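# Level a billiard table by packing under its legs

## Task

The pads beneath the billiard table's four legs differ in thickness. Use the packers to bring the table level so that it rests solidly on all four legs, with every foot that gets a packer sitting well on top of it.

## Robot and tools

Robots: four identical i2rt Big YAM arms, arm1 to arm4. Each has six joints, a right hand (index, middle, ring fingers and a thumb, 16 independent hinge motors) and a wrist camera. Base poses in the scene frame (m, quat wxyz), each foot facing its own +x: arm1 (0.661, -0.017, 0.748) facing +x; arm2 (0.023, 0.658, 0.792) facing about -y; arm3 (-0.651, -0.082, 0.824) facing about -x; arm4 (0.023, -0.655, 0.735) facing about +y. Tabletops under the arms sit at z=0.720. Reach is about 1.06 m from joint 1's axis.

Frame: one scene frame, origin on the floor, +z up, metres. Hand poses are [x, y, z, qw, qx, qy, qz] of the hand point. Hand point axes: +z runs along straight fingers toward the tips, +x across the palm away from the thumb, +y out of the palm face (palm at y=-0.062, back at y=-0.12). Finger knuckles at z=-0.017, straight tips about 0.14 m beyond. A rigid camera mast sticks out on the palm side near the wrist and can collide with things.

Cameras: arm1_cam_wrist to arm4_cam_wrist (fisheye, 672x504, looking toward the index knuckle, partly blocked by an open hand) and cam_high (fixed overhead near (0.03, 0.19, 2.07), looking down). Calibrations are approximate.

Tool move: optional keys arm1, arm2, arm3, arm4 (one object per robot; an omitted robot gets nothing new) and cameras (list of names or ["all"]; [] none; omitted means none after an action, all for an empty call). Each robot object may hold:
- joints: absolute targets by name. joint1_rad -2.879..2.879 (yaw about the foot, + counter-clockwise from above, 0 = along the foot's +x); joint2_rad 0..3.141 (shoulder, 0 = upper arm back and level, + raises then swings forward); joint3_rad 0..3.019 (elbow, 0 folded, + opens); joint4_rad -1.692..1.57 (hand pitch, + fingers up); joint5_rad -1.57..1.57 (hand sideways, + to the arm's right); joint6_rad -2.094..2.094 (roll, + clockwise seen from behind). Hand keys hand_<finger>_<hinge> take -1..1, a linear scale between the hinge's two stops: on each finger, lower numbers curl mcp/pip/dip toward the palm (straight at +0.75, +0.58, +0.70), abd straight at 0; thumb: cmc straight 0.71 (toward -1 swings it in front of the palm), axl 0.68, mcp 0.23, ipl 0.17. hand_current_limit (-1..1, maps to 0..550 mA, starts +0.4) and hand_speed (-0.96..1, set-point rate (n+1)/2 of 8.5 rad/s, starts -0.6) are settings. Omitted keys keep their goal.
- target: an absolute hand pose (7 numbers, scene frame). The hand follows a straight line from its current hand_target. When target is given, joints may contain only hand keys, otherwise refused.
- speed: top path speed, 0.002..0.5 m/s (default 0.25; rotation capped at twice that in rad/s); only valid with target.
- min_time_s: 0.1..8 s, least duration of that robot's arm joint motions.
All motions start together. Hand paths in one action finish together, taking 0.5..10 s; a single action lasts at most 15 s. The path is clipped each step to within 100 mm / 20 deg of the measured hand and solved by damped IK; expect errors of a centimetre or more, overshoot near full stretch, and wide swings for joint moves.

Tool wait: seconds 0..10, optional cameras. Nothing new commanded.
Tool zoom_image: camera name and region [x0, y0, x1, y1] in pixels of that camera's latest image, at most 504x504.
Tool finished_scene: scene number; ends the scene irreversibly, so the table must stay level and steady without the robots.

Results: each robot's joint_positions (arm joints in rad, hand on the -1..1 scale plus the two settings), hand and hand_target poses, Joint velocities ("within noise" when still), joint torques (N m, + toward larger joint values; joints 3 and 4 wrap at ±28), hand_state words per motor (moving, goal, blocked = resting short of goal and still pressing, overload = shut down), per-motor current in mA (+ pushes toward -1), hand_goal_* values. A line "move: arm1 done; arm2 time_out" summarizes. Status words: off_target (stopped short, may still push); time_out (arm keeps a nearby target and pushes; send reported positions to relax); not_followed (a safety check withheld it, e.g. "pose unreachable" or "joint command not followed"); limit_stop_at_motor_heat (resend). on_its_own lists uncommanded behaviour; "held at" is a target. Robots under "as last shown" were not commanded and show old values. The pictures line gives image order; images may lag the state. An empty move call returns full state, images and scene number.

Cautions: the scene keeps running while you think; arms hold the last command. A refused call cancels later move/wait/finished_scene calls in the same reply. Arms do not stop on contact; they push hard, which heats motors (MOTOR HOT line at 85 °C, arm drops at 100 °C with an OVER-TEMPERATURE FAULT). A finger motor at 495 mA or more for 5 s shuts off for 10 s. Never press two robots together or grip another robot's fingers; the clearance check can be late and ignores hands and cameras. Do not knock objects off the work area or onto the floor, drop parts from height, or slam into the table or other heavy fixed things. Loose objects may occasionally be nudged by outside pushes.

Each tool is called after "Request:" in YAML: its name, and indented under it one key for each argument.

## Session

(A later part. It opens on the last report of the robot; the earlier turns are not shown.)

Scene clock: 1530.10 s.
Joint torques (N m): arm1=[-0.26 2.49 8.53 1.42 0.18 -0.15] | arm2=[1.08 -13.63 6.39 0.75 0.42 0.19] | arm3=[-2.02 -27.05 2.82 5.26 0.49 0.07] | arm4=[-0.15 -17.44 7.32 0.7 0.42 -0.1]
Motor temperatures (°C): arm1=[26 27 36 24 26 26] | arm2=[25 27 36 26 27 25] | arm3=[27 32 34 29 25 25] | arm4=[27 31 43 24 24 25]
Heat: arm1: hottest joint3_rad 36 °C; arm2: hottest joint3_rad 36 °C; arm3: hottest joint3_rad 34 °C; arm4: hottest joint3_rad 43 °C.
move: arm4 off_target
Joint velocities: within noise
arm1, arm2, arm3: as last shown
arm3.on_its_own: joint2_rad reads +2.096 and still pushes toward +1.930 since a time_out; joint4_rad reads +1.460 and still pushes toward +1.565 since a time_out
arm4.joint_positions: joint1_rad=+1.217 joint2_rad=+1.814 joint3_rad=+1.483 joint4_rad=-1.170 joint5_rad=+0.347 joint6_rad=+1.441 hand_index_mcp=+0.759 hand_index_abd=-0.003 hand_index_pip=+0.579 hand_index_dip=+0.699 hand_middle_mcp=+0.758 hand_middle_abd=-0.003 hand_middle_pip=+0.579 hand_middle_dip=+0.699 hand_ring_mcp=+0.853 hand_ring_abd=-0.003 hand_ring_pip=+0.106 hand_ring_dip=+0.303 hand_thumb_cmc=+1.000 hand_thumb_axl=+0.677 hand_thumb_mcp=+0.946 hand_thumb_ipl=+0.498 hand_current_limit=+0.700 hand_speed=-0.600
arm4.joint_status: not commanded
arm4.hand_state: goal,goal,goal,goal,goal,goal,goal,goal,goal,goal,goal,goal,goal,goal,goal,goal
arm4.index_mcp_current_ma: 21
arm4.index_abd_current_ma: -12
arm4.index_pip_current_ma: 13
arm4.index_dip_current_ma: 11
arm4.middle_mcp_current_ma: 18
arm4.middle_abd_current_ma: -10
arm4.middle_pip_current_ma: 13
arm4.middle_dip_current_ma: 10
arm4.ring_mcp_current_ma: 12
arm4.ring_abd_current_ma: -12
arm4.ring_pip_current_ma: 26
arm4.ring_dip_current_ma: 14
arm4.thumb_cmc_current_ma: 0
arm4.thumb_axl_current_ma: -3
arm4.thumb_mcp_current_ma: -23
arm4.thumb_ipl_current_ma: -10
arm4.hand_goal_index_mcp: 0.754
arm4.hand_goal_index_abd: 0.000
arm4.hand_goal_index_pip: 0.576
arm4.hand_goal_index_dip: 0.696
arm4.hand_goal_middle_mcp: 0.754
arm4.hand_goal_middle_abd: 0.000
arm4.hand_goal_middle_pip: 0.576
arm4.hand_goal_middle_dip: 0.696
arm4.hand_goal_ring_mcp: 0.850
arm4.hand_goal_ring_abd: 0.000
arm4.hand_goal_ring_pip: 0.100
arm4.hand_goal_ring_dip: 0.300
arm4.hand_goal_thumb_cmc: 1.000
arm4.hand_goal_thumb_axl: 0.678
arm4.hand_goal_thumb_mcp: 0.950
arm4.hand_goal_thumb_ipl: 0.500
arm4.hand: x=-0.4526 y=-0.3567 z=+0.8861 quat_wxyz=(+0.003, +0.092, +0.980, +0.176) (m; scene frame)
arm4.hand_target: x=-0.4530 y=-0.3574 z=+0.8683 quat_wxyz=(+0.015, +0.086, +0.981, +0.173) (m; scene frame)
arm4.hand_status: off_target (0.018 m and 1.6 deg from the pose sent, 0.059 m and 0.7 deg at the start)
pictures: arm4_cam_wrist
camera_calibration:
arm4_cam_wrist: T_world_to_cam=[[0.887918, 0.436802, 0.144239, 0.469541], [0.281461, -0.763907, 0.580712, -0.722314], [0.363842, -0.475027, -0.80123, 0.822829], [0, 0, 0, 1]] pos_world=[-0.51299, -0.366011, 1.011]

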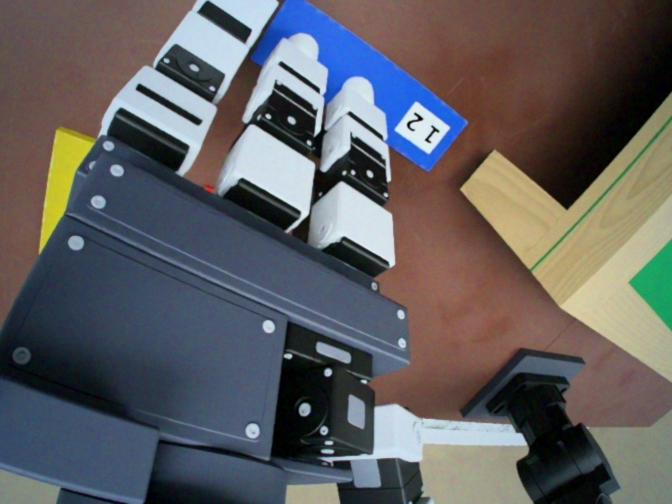

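Request:
move:
  arm4: {"target":[-0.4535,-0.3562,0.852,0.01513,0.08583,0.98106,0.17299],"speed":0.1}

Request:
move:
  arm4: {"target":[-0.413,-0.3635,0.854,0.01513,0.08583,0.98106,0.17299],"speed":0.06}
  cameras: ["arm4_cam_wrist"]

Request:
zoom_image:
  camera: "arm4_cam_wrist"
  region: [250, 0, 502, 190]

Scene clock: 1534.73 s.
Joint torques (N m): arm1=[-0.26 2.49 8.53 1.43 0.18 -0.15] | arm2=[1.14 -13.57 6.38 0.77 0.43 0.2] | arm3=[-1.85 -26.64 2.86 5.26 0.47 0.07] | arm4=[-0.15 -16.5 6.74 0.99 0.41 -0.1]
Motor temperatures (°C): arm1=[26 27 36 24 26 26] | arm2=[25 27 36 26 27 25] | arm3=[27 32 34 29 25 25] | arm4=[27 31 42 24 24 25]
Heat: arm1: hottest joint3_rad 36 °C; arm2: hottest joint3_rad 36 °C; arm3: hottest joint3_rad 34 °C; arm4: hottest joint3_rad 42 °C.
move: arm4 off_target
Joint velocities: arm1=[within noise] | arm2=[within noise] | arm3=[within noise] | arm4=[-0.005 -0.005 -0.027 -0.046 -0.125 -0.037]
arm1, arm2, arm3: as last shown
arm3.on_its_own: joint2_rad reads +2.096 and still pushes toward +1.930 since a time_out; joint4_rad reads +1.460 and still pushes toward +1.565 since a time_out
arm4.joint_positions: joint1_rad=+1.217 joint2_rad=+1.818 joint3_rad=+1.467 joint4_rad=-1.138 joint5_rad=+0.347 joint6_rad=+1.439 hand_index_mcp=+0.758 hand_index_abd=+0.002 hand_index_pip=+0.578 hand_index_dip=+0.698 hand_middle_mcp=+0.758 hand_middle_abd=-0.003 hand_middle_pip=+0.579 hand_middle_dip=+0.699 hand_ring_mcp=+0.853 hand_ring_abd=-0.003 hand_ring_pip=+0.106 hand_ring_dip=+0.303 hand_thumb_cmc=+1.000 hand_thumb_axl=+0.677 hand_thumb_mcp=+0.946 hand_thumb_ipl=+0.498 hand_current_limit=+0.700 hand_speed=-0.600
arm4.joint_status: not commanded
arm4.hand_state: goal,goal,goal,goal,goal,goal,goal,goal,goal,goal,goal,goal,goal,goal,goal,goal
arm4.index_mcp_current_ma: 15
arm4.index_abd_current_ma: 7
arm4.index_pip_current_ma: 9
arm4.index_dip_current_ma: 9
arm4.middle_mcp_current_ma: 18
arm4.middle_abd_current_ma: -10
arm4.middle_pip_current_ma: 13
arm4.middle_dip_current_ma: 10
arm4.ring_mcp_current_ma: 12
arm4.ring_abd_current_ma: -11
arm4.ring_pip_current_ma: 26
arm4.ring_dip_current_ma: 14
arm4.thumb_cmc_current_ma: 0
arm4.thumb_axl_current_ma: -3
arm4.thumb_mcp_current_ma: -23
arm4.thumb_ipl_current_ma: -10
arm4.hand_goal_index_mcp: 0.754
arm4.hand_goal_index_abd: 0.000
arm4.hand_goal_index_pip: 0.576
arm4.hand_goal_index_dip: 0.696
arm4.hand_goal_middle_mcp: 0.754
arm4.hand_goal_middle_abd: 0.000
arm4.hand_goal_middle_pip: 0.576
arm4.hand_goal_middle_dip: 0.696
arm4.hand_goal_ring_mcp: 0.850
arm4.hand_goal_ring_abd: 0.000
arm4.hand_goal_ring_pip: 0.100
arm4.hand_goal_ring_dip: 0.300
arm4.hand_goal_thumb_cmc: 1.000
arm4.hand_goal_thumb_axl: 0.678
arm4.hand_goal_thumb_mcp: 0.950
arm4.hand_goal_thumb_ipl: 0.500
arm4.hand: x=-0.4541 y=-0.3562 z=+0.8782 quat_wxyz=(-0.003, +0.092, +0.980, +0.177) (m; scene frame)
arm4.hand_target: x=-0.4526 y=-0.3566 z=+0.8527 quat_wxyz=(+0.015, +0.086, +0.981, +0.173) (m; scene frame)
arm4.hand_status: off_target (0.026 m and 2.3 deg from the pose sent, 0.034 m and 1.6 deg at the start)
pictures: none

Scene clock: 1535.97 s.
Joint torques (N m): arm1=[-0.32 2.49 8.5 1.43 0.19 -0.15] | arm2=[1.14 -13.57 6.38 0.76 0.43 0.2] | arm3=[-1.61 -26.81 2.8 5.23 0.49 0.07] | arm4=[-1.14 -17.08 5.27 0.09 0.21 -0.05]
Motor temperatures (°C): arm1=[26 27 36 24 26 26] | arm2=[25 27 36 26 27 25] | arm3=[27 32 34 29 25 25] | arm4=[27 31 42 24 24 25]
Heat: arm1: hottest joint3_rad 36 °C; arm2: hottest joint3_rad 36 °C; arm3: hottest joint3_rad 34 °C; arm4: hottest joint3_rad 42 °C.
move: arm4 off_target
Joint velocities: within noise
arm1, arm2, arm3: as last shown
arm3.on_its_own: joint2_rad reads +2.096 and still pushes toward +1.930 since a time_out; joint4_rad reads +1.460 and still pushes toward +1.565 since a time_out
arm4.joint_positions: joint1_rad=+1.217 joint2_rad=+1.743 joint3_rad=+1.349 joint4_rad=-1.076 joint5_rad=+0.351 joint6_rad=+1.424 hand_index_mcp=+0.734 hand_index_abd=-0.046 hand_index_pip=+0.565 hand_index_dip=+0.691 hand_middle_mcp=+0.749 hand_middle_abd=-0.003 hand_middle_pip=+0.574 hand_middle_dip=+0.696 hand_ring_mcp=+0.853 hand_ring_abd=-0.003 hand_ring_pip=+0.106 hand_ring_dip=+0.303 hand_thumb_cmc=+1.000 hand_thumb_axl=+0.677 hand_thumb_mcp=+0.946 hand_thumb_ipl=+0.498 hand_current_limit=+0.700 hand_speed=-0.600
arm4.joint_status: not commanded
arm4.hand_state: blocked,blocked,goal,goal,goal,goal,goal,goal,goal,goal,goal,goal,goal,goal,goal,goal
arm4.index_mcp_current_ma: -93
arm4.index_abd_current_ma: -183
arm4.index_pip_current_ma: -47
arm4.index_dip_current_ma: -20
arm4.middle_mcp_current_ma: -20
arm4.middle_abd_current_ma: -9
arm4.middle_pip_current_ma: -9
arm4.middle_dip_current_ma: 0
arm4.ring_mcp_current_ma: 12
arm4.ring_abd_current_ma: -11
arm4.ring_pip_current_ma: 26
arm4.ring_dip_current_ma: 14
arm4.thumb_cmc_current_ma: 0
arm4.thumb_axl_current_ma: -3
arm4.thumb_mcp_current_ma: -23
arm4.thumb_ipl_current_ma: -10
arm4.hand_goal_index_mcp: 0.754
arm4.hand_goal_index_abd: 0.000
arm4.hand_goal_index_pip: 0.576
arm4.hand_goal_index_dip: 0.696
arm4.hand_goal_middle_mcp: 0.754
arm4.hand_goal_middle_abd: 0.000
arm4.hand_goal_middle_pip: 0.576
arm4.hand_goal_middle_dip: 0.696
arm4.hand_goal_ring_mcp: 0.850
arm4.hand_goal_ring_abd: 0.000
arm4.hand_goal_ring_pip: 0.100
arm4.hand_goal_ring_dip: 0.300
arm4.hand_goal_thumb_cmc: 1.000
arm4.hand_goal_thumb_axl: 0.678
arm4.hand_goal_thumb_mcp: 0.950
arm4.hand_goal_thumb_ipl: 0.500
arm4.hand: x=-0.4277 y=-0.3637 z=+0.8749 quat_wxyz=(-0.010, +0.087, +0.979, +0.182) (m; scene frame)
arm4.hand_target: x=-0.4128 y=-0.3637 z=+0.8548 quat_wxyz=(+0.015, +0.086, +0.981, +0.173) (m; scene frame)
arm4.hand_status: off_target (0.026 m and 3.1 deg from the pose sent, 0.048 m and 2.3 deg at the start)
pictures: arm4_cam_wrist
camera_calibration:
arm4_cam_wrist: T_world_to_cam=[[0.88405, 0.448894, 0.130193, 0.467177], [0.306331, -0.766862, 0.563989, -0.704039], [0.353012, -0.458712, -0.815455, 0.815168], [0, 0, 0, 1]] pos_world=[-0.485102, -0.375687, 1.00098]

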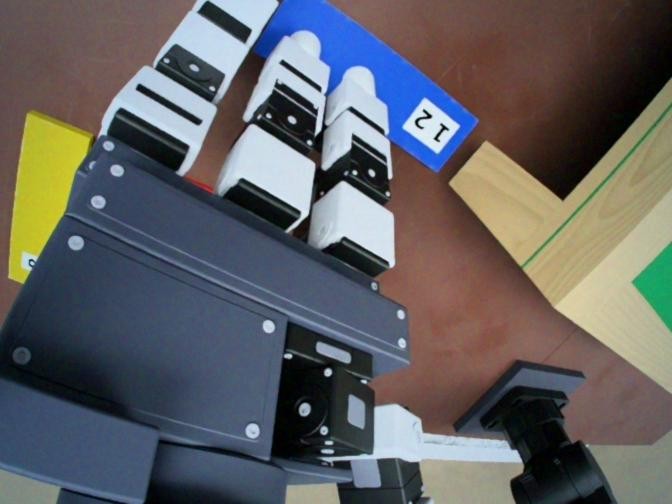

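Scaled by 2.000 from the camera's 672x504 image, which has a finer 960x720 frame.

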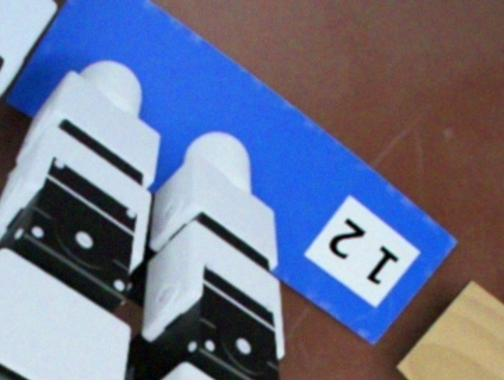

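Request:
move:
  arm4: {"target":[-0.380,-0.3765,0.854,0.01513,0.08583,0.98106,0.17299],"speed":0.06}
  cameras: ["arm4_cam_wrist"]

Request:
zoom_image:
  camera: "arm4_cam_wrist"
  region: [250, 0, 502, 190]

Scene clock: 1554.90 s.
Joint torques (N m): arm1=[-0.26 2.49 8.51 1.43 0.18 -0.15] | arm2=[1.14 -13.39 6.42 0.77 0.43 0.21] | arm3=[-1.73 -26.99 2.85 5.14 0.49 0.06] | arm4=[-0.73 -15.56 5.16 0.09 0.16 0.01]
Motor temperatures (°C): arm1=[26 27 37 24 26 26] | arm2=[25 27 36 26 27 25] | arm3=[27 33 34 30 25 25] | arm4=[27 31 39 24 24 25]
Heat: arm1: hottest joint3_rad 37 °C; arm2: hottest joint3_rad 36 °C; arm3: hottest joint3_rad 34 °C; arm4: hottest joint3_rad 39 °C.
move: arm4 off_target
Joint velocities: within noise
arm1, arm2, arm3: as last shown
arm3.on_its_own: joint2_rad reads +2.096 and still pushes toward +1.930 since a time_out; joint4_rad reads +1.460 and still pushes toward +1.565 since a time_out
arm4.joint_positions: joint1_rad=+1.217 joint2_rad=+1.661 joint3_rad=+1.237 joint4_rad=-1.047 joint5_rad=+0.353 joint6_rad=+1.423 hand_index_mcp=+0.731 hand_index_abd=-0.046 hand_index_pip=+0.563 hand_index_dip=+0.690 hand_middle_mcp=+0.747 hand_middle_abd=-0.008 hand_middle_pip=+0.572 hand_middle_dip=+0.695 hand_ring_mcp=+0.853 hand_ring_abd=-0.003 hand_ring_pip=+0.106 hand_ring_dip=+0.303 hand_thumb_cmc=+1.000 hand_thumb_axl=+0.677 hand_thumb_mcp=+0.946 hand_thumb_ipl=+0.498 hand_current_limit=+0.700 hand_speed=-0.600
arm4.joint_status: not commanded
arm4.hand_state: blocked,blocked,goal,goal,goal,goal,goal,goal,goal,goal,goal,goal,goal,goal,goal,goal
arm4.index_mcp_current_ma: -106
arm4.index_abd_current_ma: -183
arm4.index_pip_current_ma: -54
arm4.index_dip_current_ma: -24
arm4.middle_mcp_current_ma: -32
arm4.middle_abd_current_ma: -31
arm4.middle_pip_current_ma: -16
arm4.middle_dip_current_ma: -3
arm4.ring_mcp_current_ma: 12
arm4.ring_abd_current_ma: -11
arm4.ring_pip_current_ma: 26
arm4.ring_dip_current_ma: 14
arm4.thumb_cmc_current_ma: 0
arm4.thumb_axl_current_ma: -3
arm4.thumb_mcp_current_ma: -23
arm4.thumb_ipl_current_ma: -10
arm4.hand_goal_index_mcp: 0.754
arm4.hand_goal_index_abd: 0.000
arm4.hand_goal_index_pip: 0.576
arm4.hand_goal_index_dip: 0.696
arm4.hand_goal_middle_mcp: 0.754
arm4.hand_goal_middle_abd: 0.000
arm4.hand_goal_middle_pip: 0.576
arm4.hand_goal_middle_dip: 0.696
arm4.hand_goal_ring_mcp: 0.850
arm4.hand_goal_ring_abd: 0.000
arm4.hand_goal_ring_pip: 0.100
arm4.hand_goal_ring_dip: 0.300
arm4.hand_goal_thumb_cmc: 1.000
arm4.hand_goal_thumb_axl: 0.678
arm4.hand_goal_thumb_mcp: 0.950
arm4.hand_goal_thumb_ipl: 0.500
arm4.hand: x=-0.3941 y=-0.3740 z=+0.8739 quat_wxyz=(-0.009, +0.086, +0.979, +0.182) (m; scene frame)
arm4.hand_target: x=-0.3798 y=-0.3766 z=+0.8548 quat_wxyz=(+0.015, +0.086, +0.981, +0.173) (m; scene frame)
arm4.hand_status: off_target (0.025 m and 3.0 deg from the pose sent, 0.054 m and 3.1 deg at the start)
pictures: arm4_cam_wrist
camera_calibration:
arm4_cam_wrist: T_world_to_cam=[[0.883671, 0.448818, 0.132995, 0.439622], [0.304985, -0.767544, 0.563791, -0.722297], [0.355119, -0.457645, -0.815139, 0.798914], [0, 0, 0, 1]] pos_world=[-0.451901, -0.386086, 0.999983]

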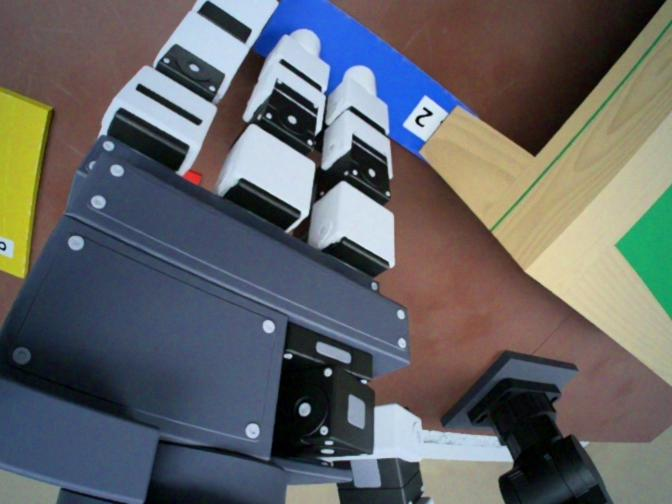

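Scaled by 2.000 from the camera's 672x504 image, which has a finer 960x720 frame.

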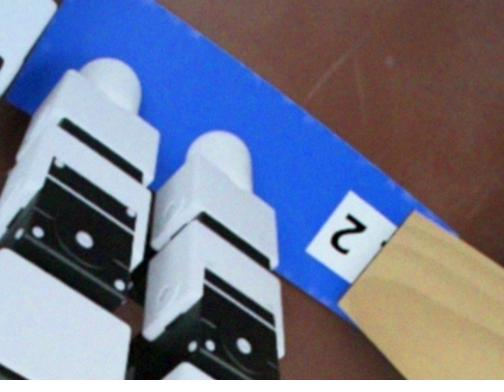

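Request:
move:
  arm4: {"target":[-0.3535,-0.3815,0.854,0.01513,0.08583,0.98106,0.17299],"speed":0.06}
  cameras: ["arm4_cam_wrist"]

Request:
zoom_image:
  camera: "arm4_cam_wrist"
  region: [250, 0, 502, 190]

Scene clock: 1565.50 s.
Joint torques (N m): arm1=[-0.26 2.49 8.51 1.43 0.18 -0.15] | arm2=[1.14 -13.57 6.38 0.77 0.43 0.2] | arm3=[-1.55 -26.99 2.89 5.3 0.48 0.06] | arm4=[-1.32 -14.33 5.09 0.06 0.12 -0.04]
Motor temperatures (°C): arm1=[26 27 37 24 26 26] | arm2=[25 27 36 26 27 25] | arm3=[27 33 34 30 25 25] | arm4=[27 31 38 24 24 25]
Heat: arm1: hottest joint3_rad 37 °C; arm2: hottest joint3_rad 36 °C; arm3: hottest joint3_rad 34 °C; arm4: hottest joint3_rad 38 °C.
move: arm4 off_target
Joint velocities: within noise
arm1.joint_positions: joint1_rad=-1.887 joint2_rad=+0.645 joint3_rad=+1.412 joint4_rad=-1.335 joint5_rad=-0.004 joint6_rad=+1.113 hand_index_mcp=+0.978 hand_index_abd=-0.495 hand_index_pip=+0.978 hand_index_dip=+0.977 hand_middle_mcp=+0.978 hand_middle_abd=-0.494 hand_middle_pip=+0.978 hand_middle_dip=+0.977 hand_ring_mcp=+0.978 hand_ring_abd=-0.494 hand_ring_pip=+0.978 hand_ring_dip=+0.978 hand_thumb_cmc=+1.000 hand_thumb_axl=+0.677 hand_thumb_mcp=+0.948 hand_thumb_ipl=+0.498 hand_current_limit=+0.400 hand_speed=-0.600
arm1.joint_status: not commanded
arm1.hand_state: goal,goal,goal,goal,goal,goal,goal,goal,goal,goal,goal,goal,goal,goal,goal,goal
arm1.index_mcp_current_ma: -7
arm1.index_abd_current_ma: 17
arm1.index_pip_current_ma: -8
arm1.index_dip_current_ma: -12
arm1.middle_mcp_current_ma: -8
arm1.middle_abd_current_ma: 22
arm1.middle_pip_current_ma: -9
arm1.middle_dip_current_ma: -11
arm1.ring_mcp_current_ma: -7
arm1.ring_abd_current_ma: 22
arm1.ring_pip_current_ma: -9
arm1.ring_dip_current_ma: -9
arm1.thumb_cmc_current_ma: -1
arm1.thumb_axl_current_ma: -2
arm1.thumb_mcp_current_ma: -9
arm1.thumb_ipl_current_ma: -8
arm1.hand_goal_index_mcp: 0.980
arm1.hand_goal_index_abd: -0.500
arm1.hand_goal_index_pip: 0.980
arm1.hand_goal_index_dip: 0.980
arm1.hand_goal_middle_mcp: 0.980
arm1.hand_goal_middle_abd: -0.500
arm1.hand_goal_middle_pip: 0.980
arm1.hand_goal_middle_dip: 0.980
arm1.hand_goal_ring_mcp: 0.980
arm1.hand_goal_ring_abd: -0.500
arm1.hand_goal_ring_pip: 0.980
arm1.hand_goal_ring_dip: 0.980
arm1.hand_goal_thumb_cmc: 1.000
arm1.hand_goal_thumb_axl: 0.678
arm1.hand_goal_thumb_mcp: 0.950
arm1.hand_goal_thumb_ipl: 0.500
arm1.hand: x=+0.8229 y=+0.1906 z=+1.3090 quat_wxyz=(-0.188, +0.576, +0.658, +0.446) (m; scene frame)
arm1.hand_target: x=+0.8248 y=+0.1848 z=+1.3194 quat_wxyz=(-0.182, +0.575, +0.656, +0.453) (m; scene frame)
arm1.hand_status: not commanded
arm2, arm3: as last shown
arm3.on_its_own: joint2_rad reads +2.096 and still pushes toward +1.930 since a time_out; joint4_rad reads +1.460 and still pushes toward +1.565 since a time_out
arm4.joint_positions: joint1_rad=+1.217 joint2_rad=+1.597 joint3_rad=+1.155 joint4_rad=-1.027 joint5_rad=+0.353 joint6_rad=+1.420 hand_index_mcp=+0.730 hand_index_abd=-0.046 hand_index_pip=+0.562 hand_index_dip=+0.690 hand_middle_mcp=+0.746 hand_middle_abd=-0.009 hand_middle_pip=+0.572 hand_middle_dip=+0.695 hand_ring_mcp=+0.853 hand_ring_abd=-0.003 hand_ring_pip=+0.106 hand_ring_dip=+0.303 hand_thumb_cmc=+1.000 hand_thumb_axl=+0.677 hand_thumb_mcp=+0.946 hand_thumb_ipl=+0.498 hand_current_limit=+0.700 hand_speed=-0.600
arm4.joint_status: not commanded
arm4.hand_state: blocked,blocked,goal,goal,goal,goal,goal,goal,goal,goal,goal,goal,goal,goal,goal,goal
arm4.index_mcp_current_ma: -114
arm4.index_abd_current_ma: -183
arm4.index_pip_current_ma: -58
arm4.index_dip_current_ma: -26
arm4.middle_mcp_current_ma: -35
arm4.middle_abd_current_ma: -34
arm4.middle_pip_current_ma: -18
arm4.middle_dip_current_ma: -4
arm4.ring_mcp_current_ma: 12
arm4.ring_abd_current_ma: -11
arm4.ring_pip_current_ma: 26
arm4.ring_dip_current_ma: 14
arm4.thumb_cmc_current_ma: 0
arm4.thumb_axl_current_ma: -3
arm4.thumb_mcp_current_ma: -23
arm4.thumb_ipl_current_ma: -10
arm4.hand_goal_index_mcp: 0.754
arm4.hand_goal_index_abd: 0.000
arm4.hand_goal_index_pip: 0.576
arm4.hand_goal_index_dip: 0.696
arm4.hand_goal_middle_mcp: 0.754
arm4.hand_goal_middle_abd: 0.000
arm4.hand_goal_middle_pip: 0.576
arm4.hand_goal_middle_dip: 0.696
arm4.hand_goal_ring_mcp: 0.850
arm4.hand_goal_ring_abd: 0.000
arm4.hand_goal_ring_pip: 0.100
arm4.hand_goal_ring_dip: 0.300
arm4.hand_goal_thumb_cmc: 1.000
arm4.hand_goal_thumb_axl: 0.678
arm4.hand_goal_thumb_mcp: 0.950
arm4.hand_goal_thumb_ipl: 0.500
arm4.hand: x=-0.3696 y=-0.3817 z=+0.8735 quat_wxyz=(-0.010, +0.085, +0.979, +0.183) (m; scene frame)
arm4.hand_target: x=-0.3534 y=-0.3818 z=+0.8548 quat_wxyz=(+0.015, +0.086, +0.981, +0.173) (m; scene frame)
arm4.hand_status: off_target (0.025 m and 3.1 deg from the pose sent, 0.046 m and 3.0 deg at the start)
pictures: arm4_cam_wrist
camera_calibration:
arm4_cam_wrist: T_world_to_cam=[[0.882363, 0.451618, 0.132202, 0.422789], [0.308224, -0.766958, 0.562826, -0.733104], [0.355576, -0.455869, -0.815935, 0.787765], [0, 0, 0, 1]] pos_world=[-0.427203, -0.394082, 0.999482]

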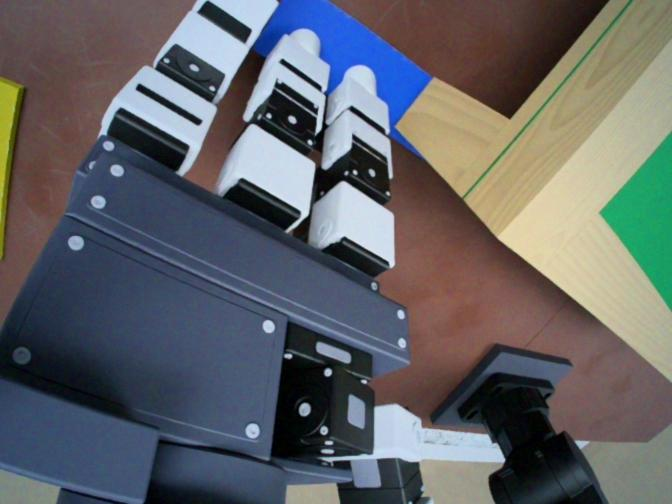

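Scaled by 2.000 from the camera's 672x504 image, which has a finer 960x720 frame.

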